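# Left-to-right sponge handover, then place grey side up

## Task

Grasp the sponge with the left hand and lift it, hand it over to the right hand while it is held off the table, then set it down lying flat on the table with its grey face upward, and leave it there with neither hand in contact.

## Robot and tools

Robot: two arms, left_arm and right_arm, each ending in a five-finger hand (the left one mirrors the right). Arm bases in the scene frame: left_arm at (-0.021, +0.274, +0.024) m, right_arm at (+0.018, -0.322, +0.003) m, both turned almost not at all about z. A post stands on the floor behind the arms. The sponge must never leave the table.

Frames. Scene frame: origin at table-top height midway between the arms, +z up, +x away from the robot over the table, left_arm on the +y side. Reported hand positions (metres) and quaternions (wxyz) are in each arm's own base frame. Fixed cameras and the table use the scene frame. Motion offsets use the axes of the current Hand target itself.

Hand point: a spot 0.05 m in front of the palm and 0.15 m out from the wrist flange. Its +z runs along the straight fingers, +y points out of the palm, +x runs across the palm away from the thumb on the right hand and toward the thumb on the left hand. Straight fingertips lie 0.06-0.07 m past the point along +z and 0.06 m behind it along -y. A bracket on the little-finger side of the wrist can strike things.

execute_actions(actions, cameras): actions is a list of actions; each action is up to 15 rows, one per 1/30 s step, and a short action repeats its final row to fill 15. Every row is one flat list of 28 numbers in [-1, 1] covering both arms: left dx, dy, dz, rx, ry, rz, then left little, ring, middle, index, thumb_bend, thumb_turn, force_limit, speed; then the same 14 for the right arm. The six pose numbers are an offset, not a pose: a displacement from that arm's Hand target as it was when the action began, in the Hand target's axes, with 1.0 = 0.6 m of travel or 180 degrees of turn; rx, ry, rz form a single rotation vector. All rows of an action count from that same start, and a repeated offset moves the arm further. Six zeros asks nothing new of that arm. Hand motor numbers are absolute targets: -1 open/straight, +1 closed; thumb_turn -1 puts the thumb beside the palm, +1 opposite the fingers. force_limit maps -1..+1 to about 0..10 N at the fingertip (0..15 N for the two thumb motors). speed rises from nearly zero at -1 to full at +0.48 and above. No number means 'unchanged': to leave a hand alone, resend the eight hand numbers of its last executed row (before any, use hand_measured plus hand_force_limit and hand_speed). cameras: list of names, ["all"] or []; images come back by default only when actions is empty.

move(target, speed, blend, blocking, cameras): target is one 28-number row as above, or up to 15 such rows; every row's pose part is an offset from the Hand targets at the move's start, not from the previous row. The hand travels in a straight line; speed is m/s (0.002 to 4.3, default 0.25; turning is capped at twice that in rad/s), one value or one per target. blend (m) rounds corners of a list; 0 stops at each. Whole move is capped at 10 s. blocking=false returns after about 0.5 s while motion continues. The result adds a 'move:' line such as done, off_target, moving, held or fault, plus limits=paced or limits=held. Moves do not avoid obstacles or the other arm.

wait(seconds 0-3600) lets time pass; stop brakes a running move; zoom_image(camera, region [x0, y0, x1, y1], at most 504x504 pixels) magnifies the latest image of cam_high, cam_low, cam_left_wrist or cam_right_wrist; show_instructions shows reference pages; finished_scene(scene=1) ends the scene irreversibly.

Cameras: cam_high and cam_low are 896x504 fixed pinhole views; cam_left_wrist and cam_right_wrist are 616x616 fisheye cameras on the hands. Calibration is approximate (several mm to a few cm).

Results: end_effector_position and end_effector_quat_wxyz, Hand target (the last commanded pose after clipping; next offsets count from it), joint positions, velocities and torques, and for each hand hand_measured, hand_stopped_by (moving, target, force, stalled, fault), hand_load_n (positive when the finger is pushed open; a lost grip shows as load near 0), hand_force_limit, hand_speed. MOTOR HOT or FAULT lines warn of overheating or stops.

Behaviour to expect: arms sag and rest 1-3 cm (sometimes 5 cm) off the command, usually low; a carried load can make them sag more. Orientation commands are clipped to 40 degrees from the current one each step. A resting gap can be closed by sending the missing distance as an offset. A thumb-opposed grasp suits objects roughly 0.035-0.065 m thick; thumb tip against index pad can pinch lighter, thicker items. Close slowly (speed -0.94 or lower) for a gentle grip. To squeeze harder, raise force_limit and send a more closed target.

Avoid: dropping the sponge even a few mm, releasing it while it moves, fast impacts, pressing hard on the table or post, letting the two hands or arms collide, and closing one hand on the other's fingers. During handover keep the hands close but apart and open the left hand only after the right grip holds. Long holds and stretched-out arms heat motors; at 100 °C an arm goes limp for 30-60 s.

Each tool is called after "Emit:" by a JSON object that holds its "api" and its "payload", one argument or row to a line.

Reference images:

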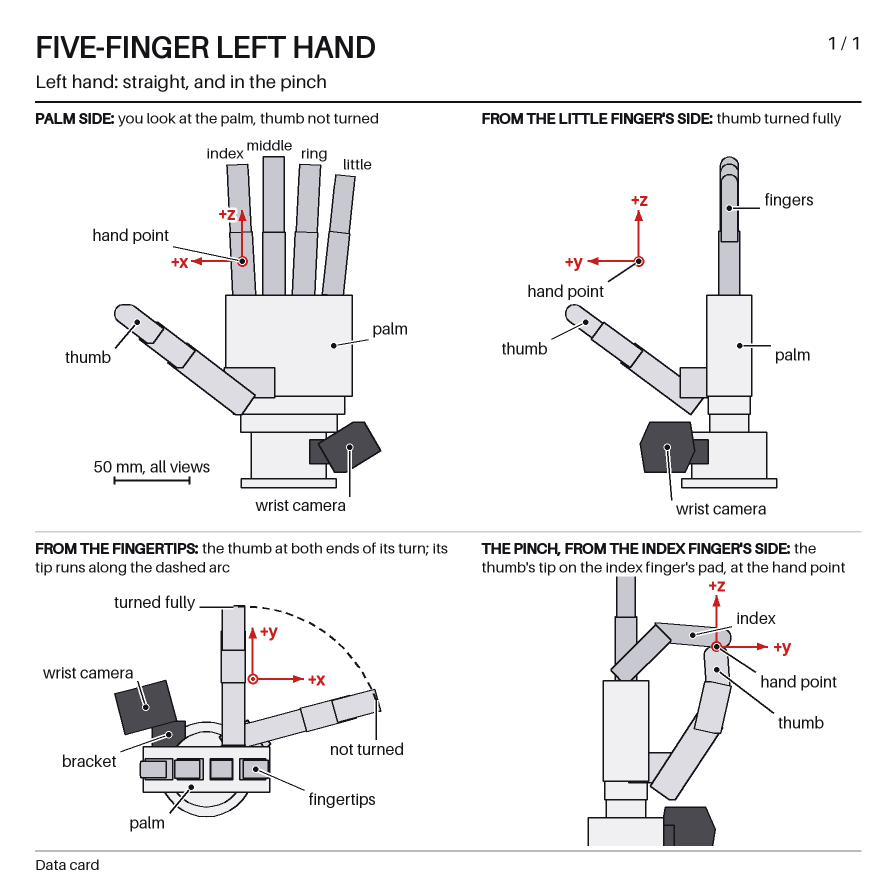

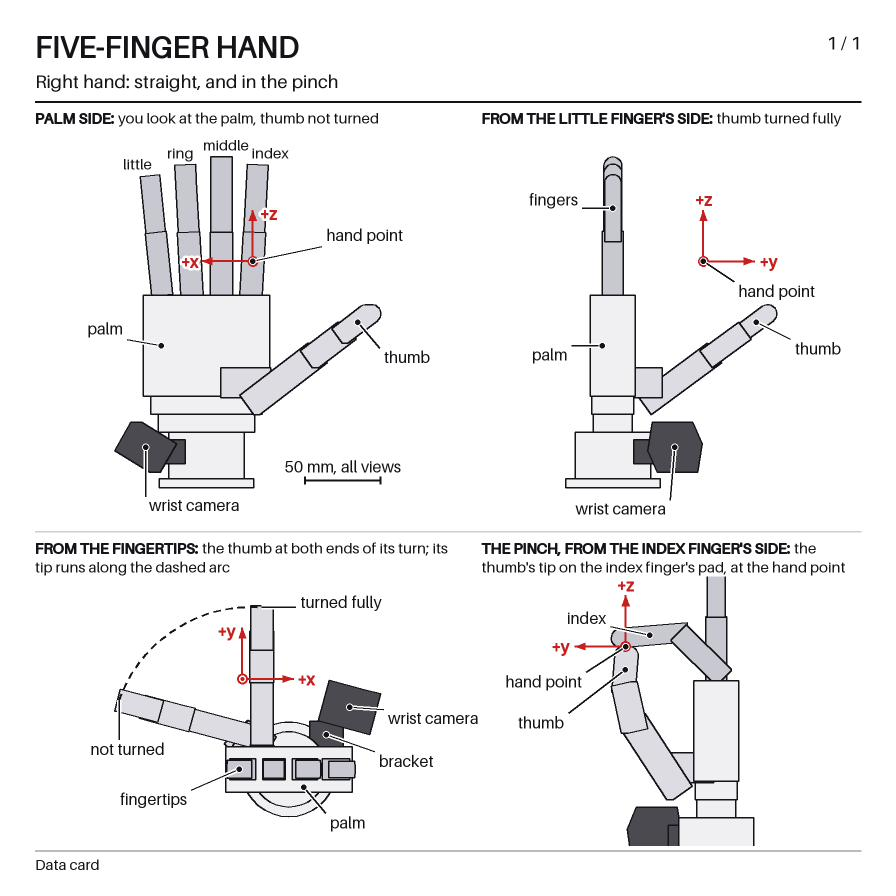

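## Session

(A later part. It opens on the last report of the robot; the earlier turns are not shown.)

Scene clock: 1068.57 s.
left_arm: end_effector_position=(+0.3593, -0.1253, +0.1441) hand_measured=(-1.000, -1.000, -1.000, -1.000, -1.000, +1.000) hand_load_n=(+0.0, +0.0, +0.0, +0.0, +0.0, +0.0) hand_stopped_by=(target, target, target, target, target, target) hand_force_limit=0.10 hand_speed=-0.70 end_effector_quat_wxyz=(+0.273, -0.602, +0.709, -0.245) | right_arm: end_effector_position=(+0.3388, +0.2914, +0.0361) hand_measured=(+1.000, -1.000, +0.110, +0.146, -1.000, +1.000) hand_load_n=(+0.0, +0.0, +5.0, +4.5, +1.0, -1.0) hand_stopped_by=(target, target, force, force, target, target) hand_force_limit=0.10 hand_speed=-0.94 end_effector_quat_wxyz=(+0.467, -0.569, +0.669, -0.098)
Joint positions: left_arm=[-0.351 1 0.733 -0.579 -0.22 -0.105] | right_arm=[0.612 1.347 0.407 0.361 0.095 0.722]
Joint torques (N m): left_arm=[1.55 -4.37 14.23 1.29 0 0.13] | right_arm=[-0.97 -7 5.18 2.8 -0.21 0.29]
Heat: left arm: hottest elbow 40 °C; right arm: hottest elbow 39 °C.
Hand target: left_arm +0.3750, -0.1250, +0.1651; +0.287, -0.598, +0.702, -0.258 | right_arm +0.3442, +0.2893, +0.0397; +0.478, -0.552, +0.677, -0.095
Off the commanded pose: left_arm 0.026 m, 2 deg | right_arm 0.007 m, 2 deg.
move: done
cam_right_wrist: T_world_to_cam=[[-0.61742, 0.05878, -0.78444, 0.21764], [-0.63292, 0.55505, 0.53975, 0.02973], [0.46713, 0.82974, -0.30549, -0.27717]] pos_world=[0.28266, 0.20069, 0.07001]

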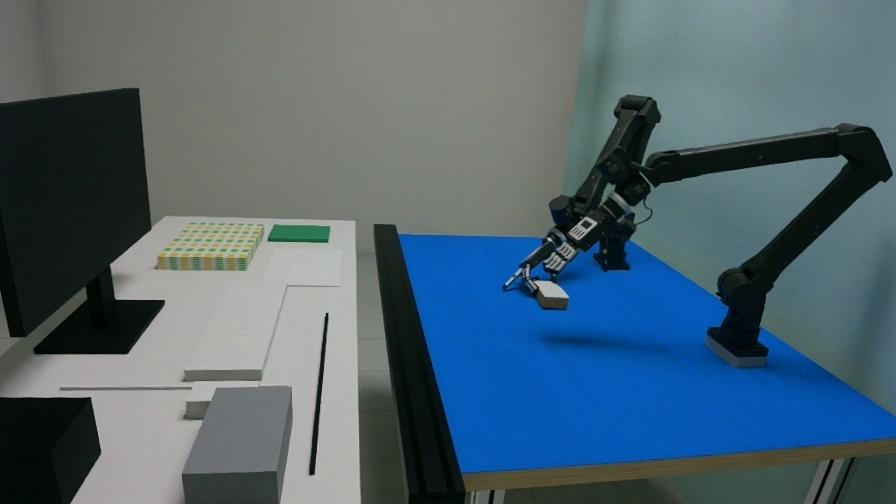

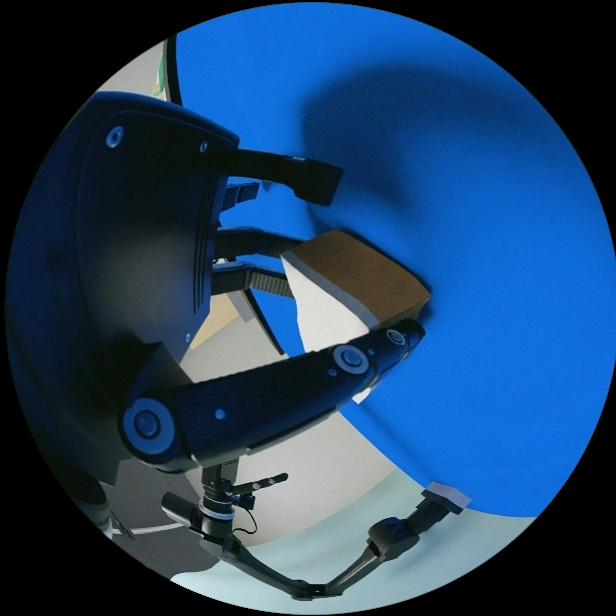

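Emit:
{"api": "move", "payload": {
  "target": [0,0,0,0,0,0,-1,-1,-1,-1,-1,1,0.1,-0.7,0,0,0,0,0,0,1,-1,-0.05,-0.03,-1,1,0.1,-0.95],
  "cameras": ["cam_low","cam_right_wrist"]
}}

Emit:
{"api": "zoom_image", "payload": {
  "camera": "cam_low",
  "region": [500, 200, 620, 320]
}}

Emit:
{"api": "zoom_image", "payload": {
  "camera": "cam_right_wrist",
  "region": [240, 130, 480, 370]
}}

Scene clock: 1078.63 s.
left_arm: end_effector_position=(+0.3593, -0.1253, +0.1441) hand_measured=(-1.000, -1.000, -1.000, -1.000, -1.000, +1.000) hand_load_n=(+0.0, +0.0, +0.0, +0.0, +0.0, +0.0) hand_stopped_by=(target, target, target, target, target, target) hand_force_limit=0.10 hand_speed=-0.70 end_effector_quat_wxyz=(+0.273, -0.602, +0.709, -0.245) | right_arm: end_effector_position=(+0.3388, +0.2945, +0.0386) hand_measured=(+1.000, -1.000, -0.050, -0.030, -1.000, +1.000) hand_load_n=(+0.0, -0.5, +0.0, +1.5, +0.0, -0.5) hand_stopped_by=(target, target, target, target, target, target) hand_force_limit=0.10 hand_speed=-0.95 end_effector_quat_wxyz=(+0.471, -0.567, +0.669, -0.094)
Joint positions: left_arm=[-0.351 1 0.733 -0.579 -0.22 -0.105] | right_arm=[0.617 1.347 0.409 0.367 0.094 0.731]
Joint torques (N m): left_arm=[1.55 -4.37 14.2 1.29 0 0.13] | right_arm=[-1.2 -6.24 4.57 3 -0.11 0.25]
Heat: left arm: hottest elbow 40 °C; right arm: hottest elbow 38 °C.
Hand target: left_arm +0.3750, -0.1250, +0.1651; +0.287, -0.598, +0.702, -0.258 | right_arm +0.3442, +0.2893, +0.0397; +0.478, -0.552, +0.677, -0.095
Off the commanded pose: left_arm 0.026 m, 2 deg | right_arm 0.008 m, 2 deg.
move: done
cam_right_wrist: T_world_to_cam=[[-0.61579, 0.0676, -0.785, 0.21629], [-0.63457, 0.54802, 0.54497, 0.02898], [0.46704, 0.83373, -0.29457, -0.28066]] pos_world=[0.28266, 0.20349, 0.07132]

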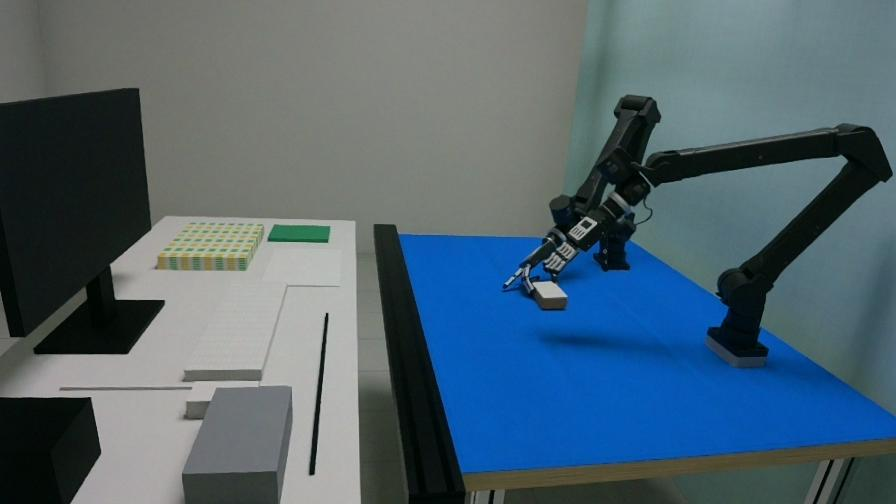

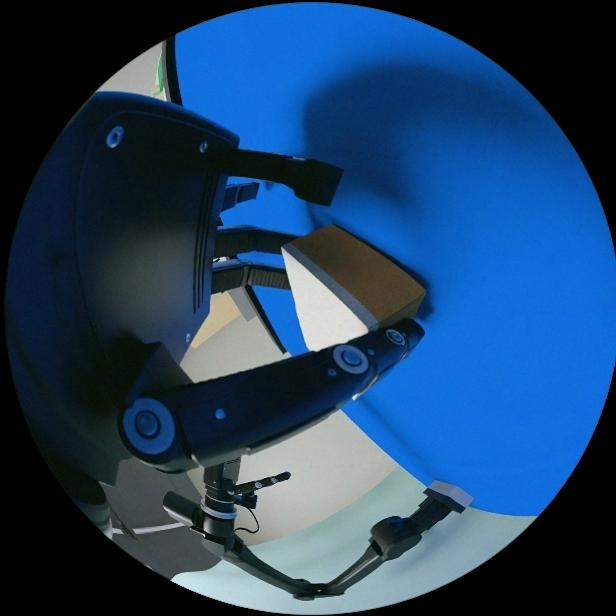

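Scaled by 4.200 from the camera's image (finer frame: 1280x720).

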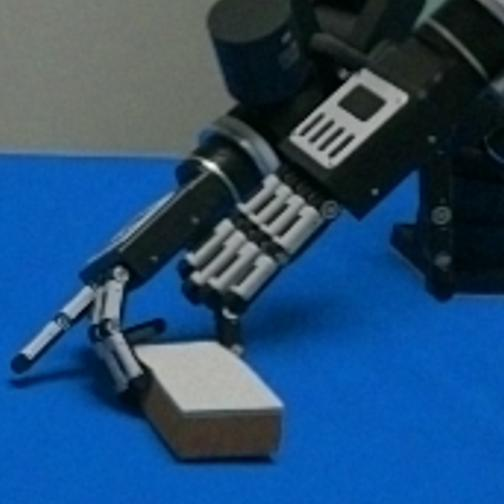

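Scaled by 2.100 from the camera's image (finer frame: 880x880).

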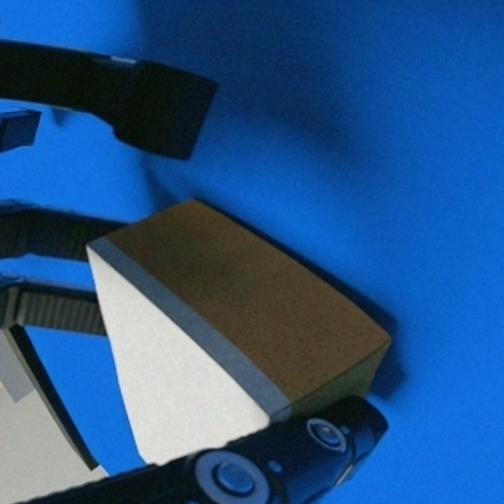

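Emit:
{"api": "move", "payload": {
  "target": [0,0,0,0,0,0,-1,-1,-1,-1,-1,1,0.1,-0.7,0,0,0,0,0,0,1,-1,-0.35,-0.35,-1,1,0.1,-0.93],
  "cameras": ["cam_low","cam_right_wrist"]
}}

Emit:
{"api": "zoom_image", "payload": {
  "camera": "cam_low",
  "region": [500, 200, 620, 320]
}}

Emit:
{"api": "zoom_image", "payload": {
  "camera": "cam_right_wrist",
  "region": [240, 130, 480, 370]
}}

Scene clock: 1086.93 s.
left_arm: end_effector_position=(+0.3593, -0.1253, +0.1441) hand_measured=(-1.000, -1.000, -1.000, -1.000, -1.000, +1.000) hand_load_n=(+0.0, -0.5, +0.0, +0.0, +0.0, +0.0) hand_stopped_by=(target, target, target, target, target, target) hand_force_limit=0.10 hand_speed=-0.70 end_effector_quat_wxyz=(+0.273, -0.602, +0.709, -0.245) | right_arm: end_effector_position=(+0.3395, +0.2955, +0.0402) hand_measured=(+1.000, -1.000, -0.350, -0.350, -1.000, +1.000) hand_load_n=(+0.0, +0.0, -1.5, +0.0, +0.0, +0.0) hand_stopped_by=(target, target, target, target, target, target) hand_force_limit=0.10 hand_speed=-0.93 end_effector_quat_wxyz=(+0.474, -0.565, +0.669, -0.093)
Joint positions: left_arm=[-0.351 1 0.733 -0.579 -0.22 -0.105] | right_arm=[0.617 1.347 0.409 0.373 0.092 0.734]
Joint torques (N m): left_arm=[1.49 -4.37 14.2 1.29 0 0.12] | right_arm=[-0.91 -6.77 4.83 2.89 -0.06 0.24]
Heat: left arm: hottest elbow 40 °C; right arm: hottest elbow 38 °C.
Hand target: left_arm +0.3750, -0.1250, +0.1651; +0.287, -0.598, +0.702, -0.258 | right_arm +0.3442, +0.2893, +0.0397; +0.478, -0.552, +0.677, -0.095
Off the commanded pose: left_arm 0.026 m, 2 deg | right_arm 0.008 m, 2 deg.
move: done
cam_right_wrist: T_world_to_cam=[[-0.61326, 0.07289, -0.78651, 0.21542], [-0.63613, 0.54471, 0.54648, 0.02954], [0.46825, 0.83545, -0.28768, -0.28246]] pos_world=[0.28316, 0.20419, 0.07203]

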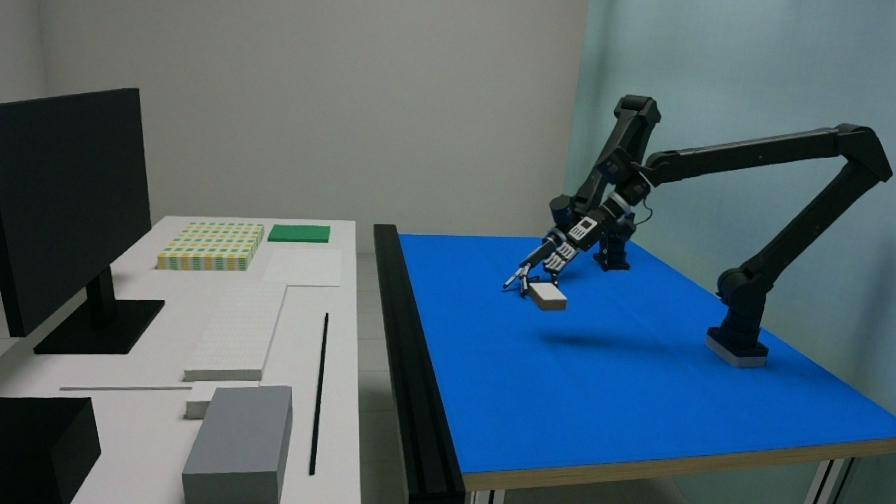

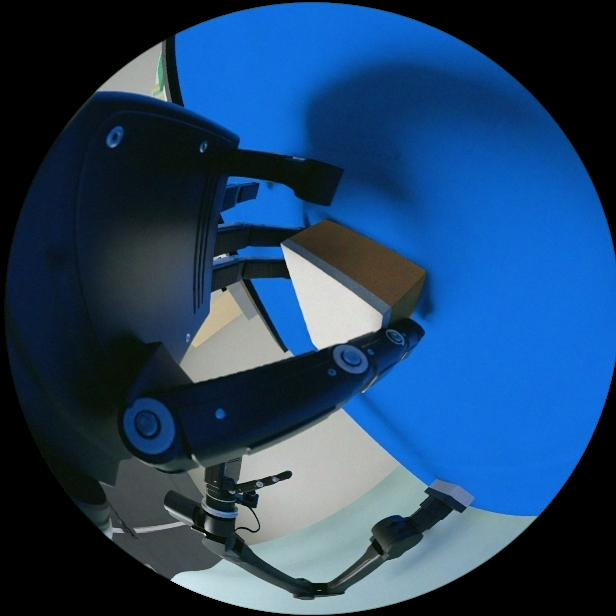

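Scaled by 4.200 from the camera's image (finer frame: 1280x720).

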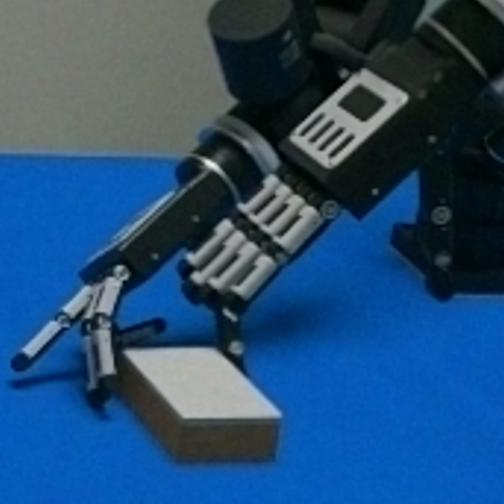

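Scaled by 2.100 from the camera's image (finer frame: 880x880).

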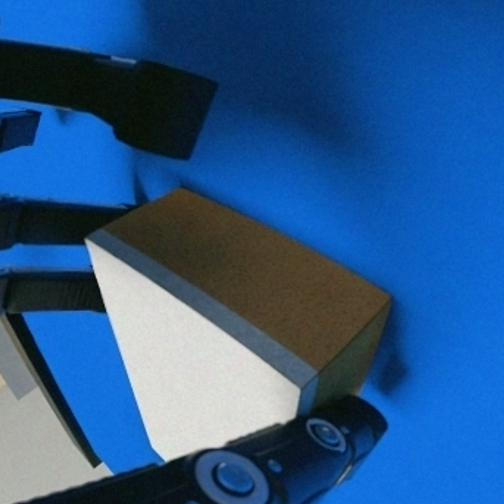

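Emit:
{"api": "move", "payload": {
  "target": [0,0,0,0,0,0,-1,-1,-1,-1,-1,1,0.1,-0.7,0,0,0,0,0,0,1,-1,-1,-1,-1,1,0.1,-0.85],
  "cameras": ["cam_low","cam_right_wrist"]
}}

Emit:
{"api": "zoom_image", "payload": {
  "camera": "cam_right_wrist",
  "region": [240, 130, 480, 370]
}}

Scene clock: 1099.00 s.
left_arm: end_effector_position=(+0.3593, -0.1253, +0.1441) hand_measured=(-1.000, -1.000, -1.000, -1.000, -1.000, +1.000) hand_load_n=(+0.0, +0.0, +0.5, +0.0, +0.0, +0.0) hand_stopped_by=(target, target, target, target, target, target) hand_force_limit=0.10 hand_speed=-0.70 end_effector_quat_wxyz=(+0.273, -0.602, +0.709, -0.245) | right_arm: end_effector_position=(+0.3388, +0.2948, +0.0392) hand_measured=(+1.000, -1.000, -1.000, -1.000, -1.000, +1.000) hand_load_n=(+0.0, +0.0, +0.0, +0.0, +0.0, +0.0) hand_stopped_by=(target, target, target, target, target, target) hand_force_limit=0.10 hand_speed=-0.85 end_effector_quat_wxyz=(+0.473, -0.567, +0.667, -0.094)
Joint positions: left_arm=[-0.351 1 0.733 -0.579 -0.22 -0.105] | right_arm=[0.617 1.347 0.407 0.373 0.092 0.728]
Joint torques (N m): left_arm=[1.61 -4.25 14.19 1.29 -0.01 0.13] | right_arm=[-0.32 -7 4.9 2.71 -0.04 0.22]
Heat: left arm: hottest elbow 40 °C; right arm: hottest elbow 37 °C.
Hand target: left_arm +0.3750, -0.1250, +0.1651; +0.287, -0.598, +0.702, -0.258 | right_arm +0.3442, +0.2893, +0.0397; +0.478, -0.552, +0.677, -0.095
Off the commanded pose: left_arm 0.026 m, 2 deg | right_arm 0.008 m, 2 deg.
move: done
cam_right_wrist: T_world_to_cam=[[-0.61245, 0.06659, -0.7877, 0.21596], [-0.63862, 0.54561, 0.54265, 0.03073], [0.46591, 0.83539, -0.29163, -0.28088]] pos_world=[0.28276, 0.20349, 0.07152]

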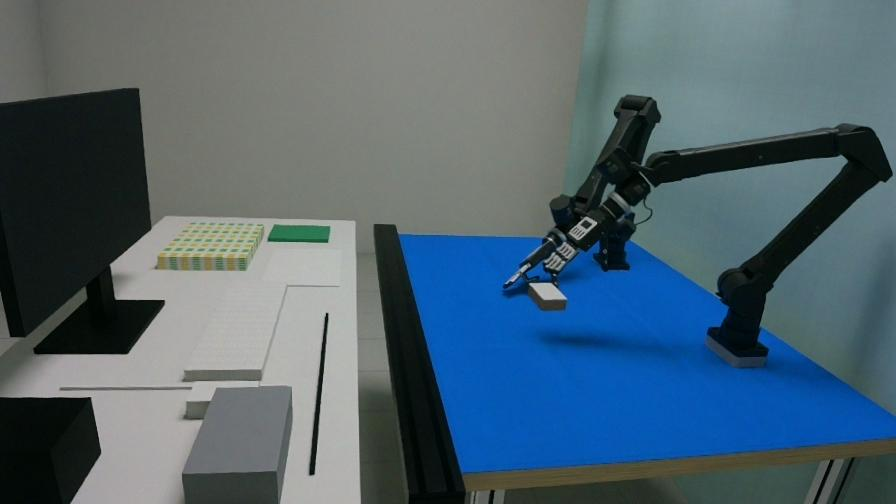

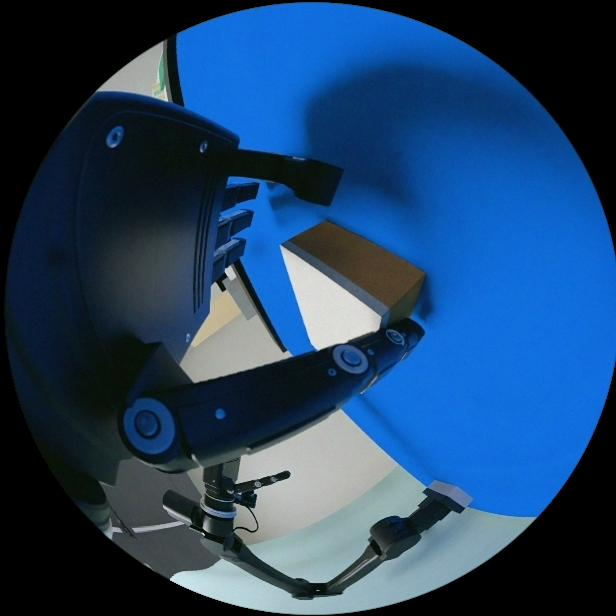

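Scaled by 2.100 from the camera's image (finer frame: 880x880).

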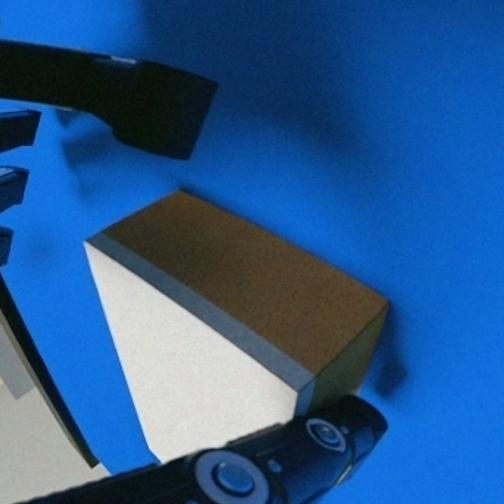

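Emit:
{"api": "move", "payload": {
  "target": [0,0,0,0,0,0,-1,-1,-1,-1,-1,1,0.1,-0.7,-0.0280,-0.1358,-0.1828,0,0,0,1,-1,-1,-1,-1,1,0.1,-0.85],
  "speed": 0.08,
  "cameras": ["all"]
}}

Emit:
{"api": "zoom_image", "payload": {
  "camera": "cam_low",
  "region": [500, 200, 620, 320]
}}

Emit:
{"api": "zoom_image", "payload": {
  "camera": "cam_high",
  "region": [460, 150, 600, 290]
}}

Scene clock: 1111.20 s.
left_arm: end_effector_position=(+0.3593, -0.1253, +0.1441) hand_measured=(-1.000, -1.000, -1.000, -1.000, -1.000, +1.000) hand_load_n=(+0.0, +0.0, +0.0, +0.0, +0.0, +0.0) hand_stopped_by=(target, target, target, target, target, target) hand_force_limit=0.10 hand_speed=-0.70 end_effector_quat_wxyz=(+0.273, -0.602, +0.709, -0.245) | right_arm: end_effector_position=(+0.2892, +0.2302, +0.1027) hand_measured=(+1.000, -1.000, -1.000, -1.000, -1.000, +1.000) hand_load_n=(+0.0, +0.0, +0.0, +0.0, +0.0, -0.5) hand_stopped_by=(target, target, target, target, target, target) hand_force_limit=0.10 hand_speed=-0.85 end_effector_quat_wxyz=(+0.429, -0.572, +0.695, -0.077)
Joint positions: left_arm=[-0.351 1 0.733 -0.579 -0.22 -0.105] | right_arm=[0.5 0.874 0.398 -0.193 -0.007 0.698]
Joint torques (N m): left_arm=[1.49 -4.37 14.19 1.31 0 0.12] | right_arm=[-1.67 -8.53 12.83 1.5 -0.18 -0.26]
Heat: left arm: hottest elbow 40 °C; right arm: hottest elbow 37 °C.
Hand target: left_arm +0.3750, -0.1250, +0.1651; +0.287, -0.598, +0.702, -0.258 | right_arm +0.3141, +0.2294, +0.1599; +0.478, -0.552, +0.677, -0.095
Off the commanded pose: left_arm 0.026 m, 2 deg | right_arm 0.062 m, 7 deg.
move: off_target (right_arm)
cam_left_wrist: T_world_to_cam=[[0.68913, -0.35588, 0.63123, -0.38808], [-0.55971, -0.81467, 0.15176, 0.07871], [0.46024, -0.45789, -0.76061, 0.00285]] pos_world=[0.31018, -0.07268, 0.23519]
cam_right_wrist: T_world_to_cam=[[-0.69102, 0.05739, -0.72056, 0.25786], [-0.56901, 0.57158, 0.59121, -0.03126], [0.44578, 0.81854, -0.36231, -0.16835]] pos_world=[0.23544, 0.14087, 0.14329]

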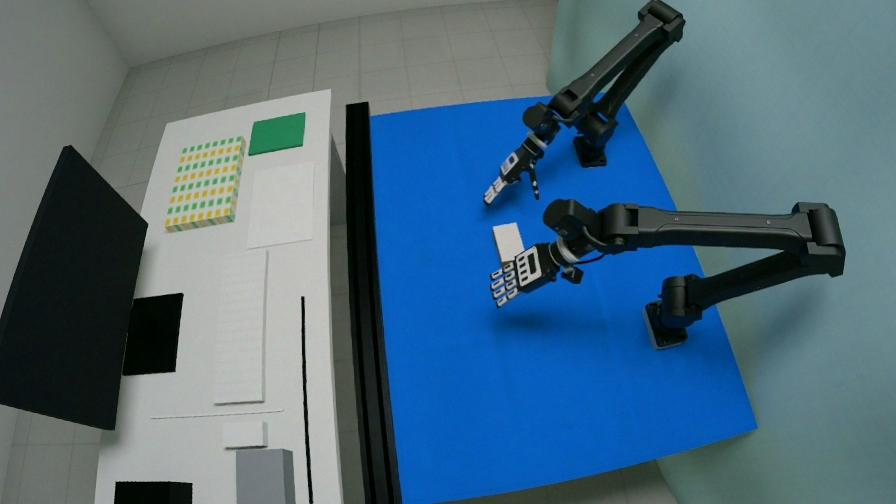

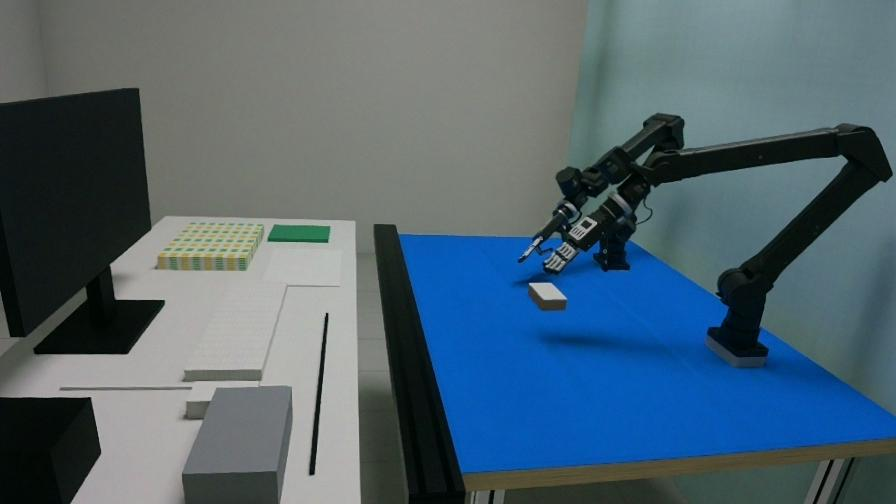

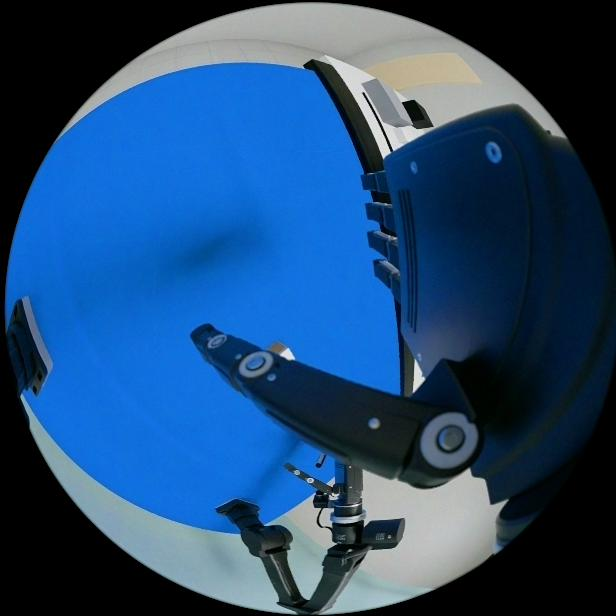

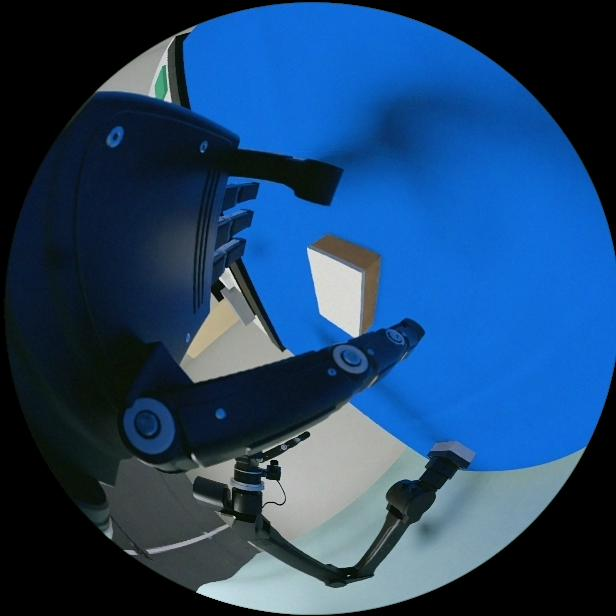

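Scaled by 4.200 from the camera's image (finer frame: 1280x720).

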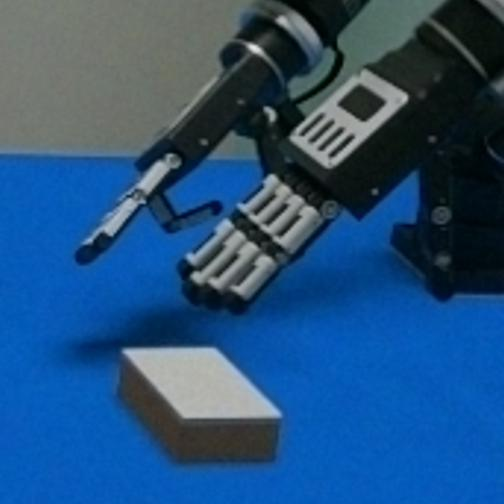

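Scaled by 3.600 from the camera's image (finer frame: 1280x720).

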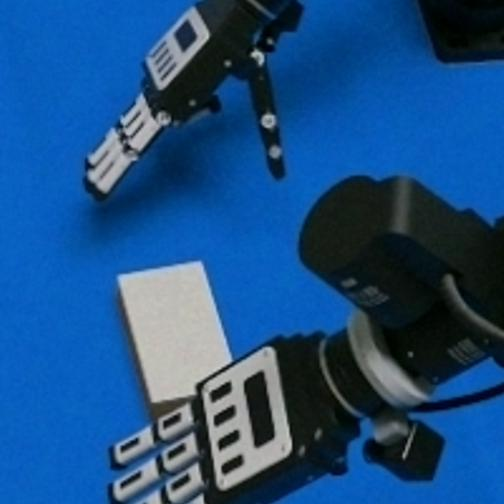

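Emit:
{"api": "finished_scene", "payload": {

}}

The scene is finished: the task was done.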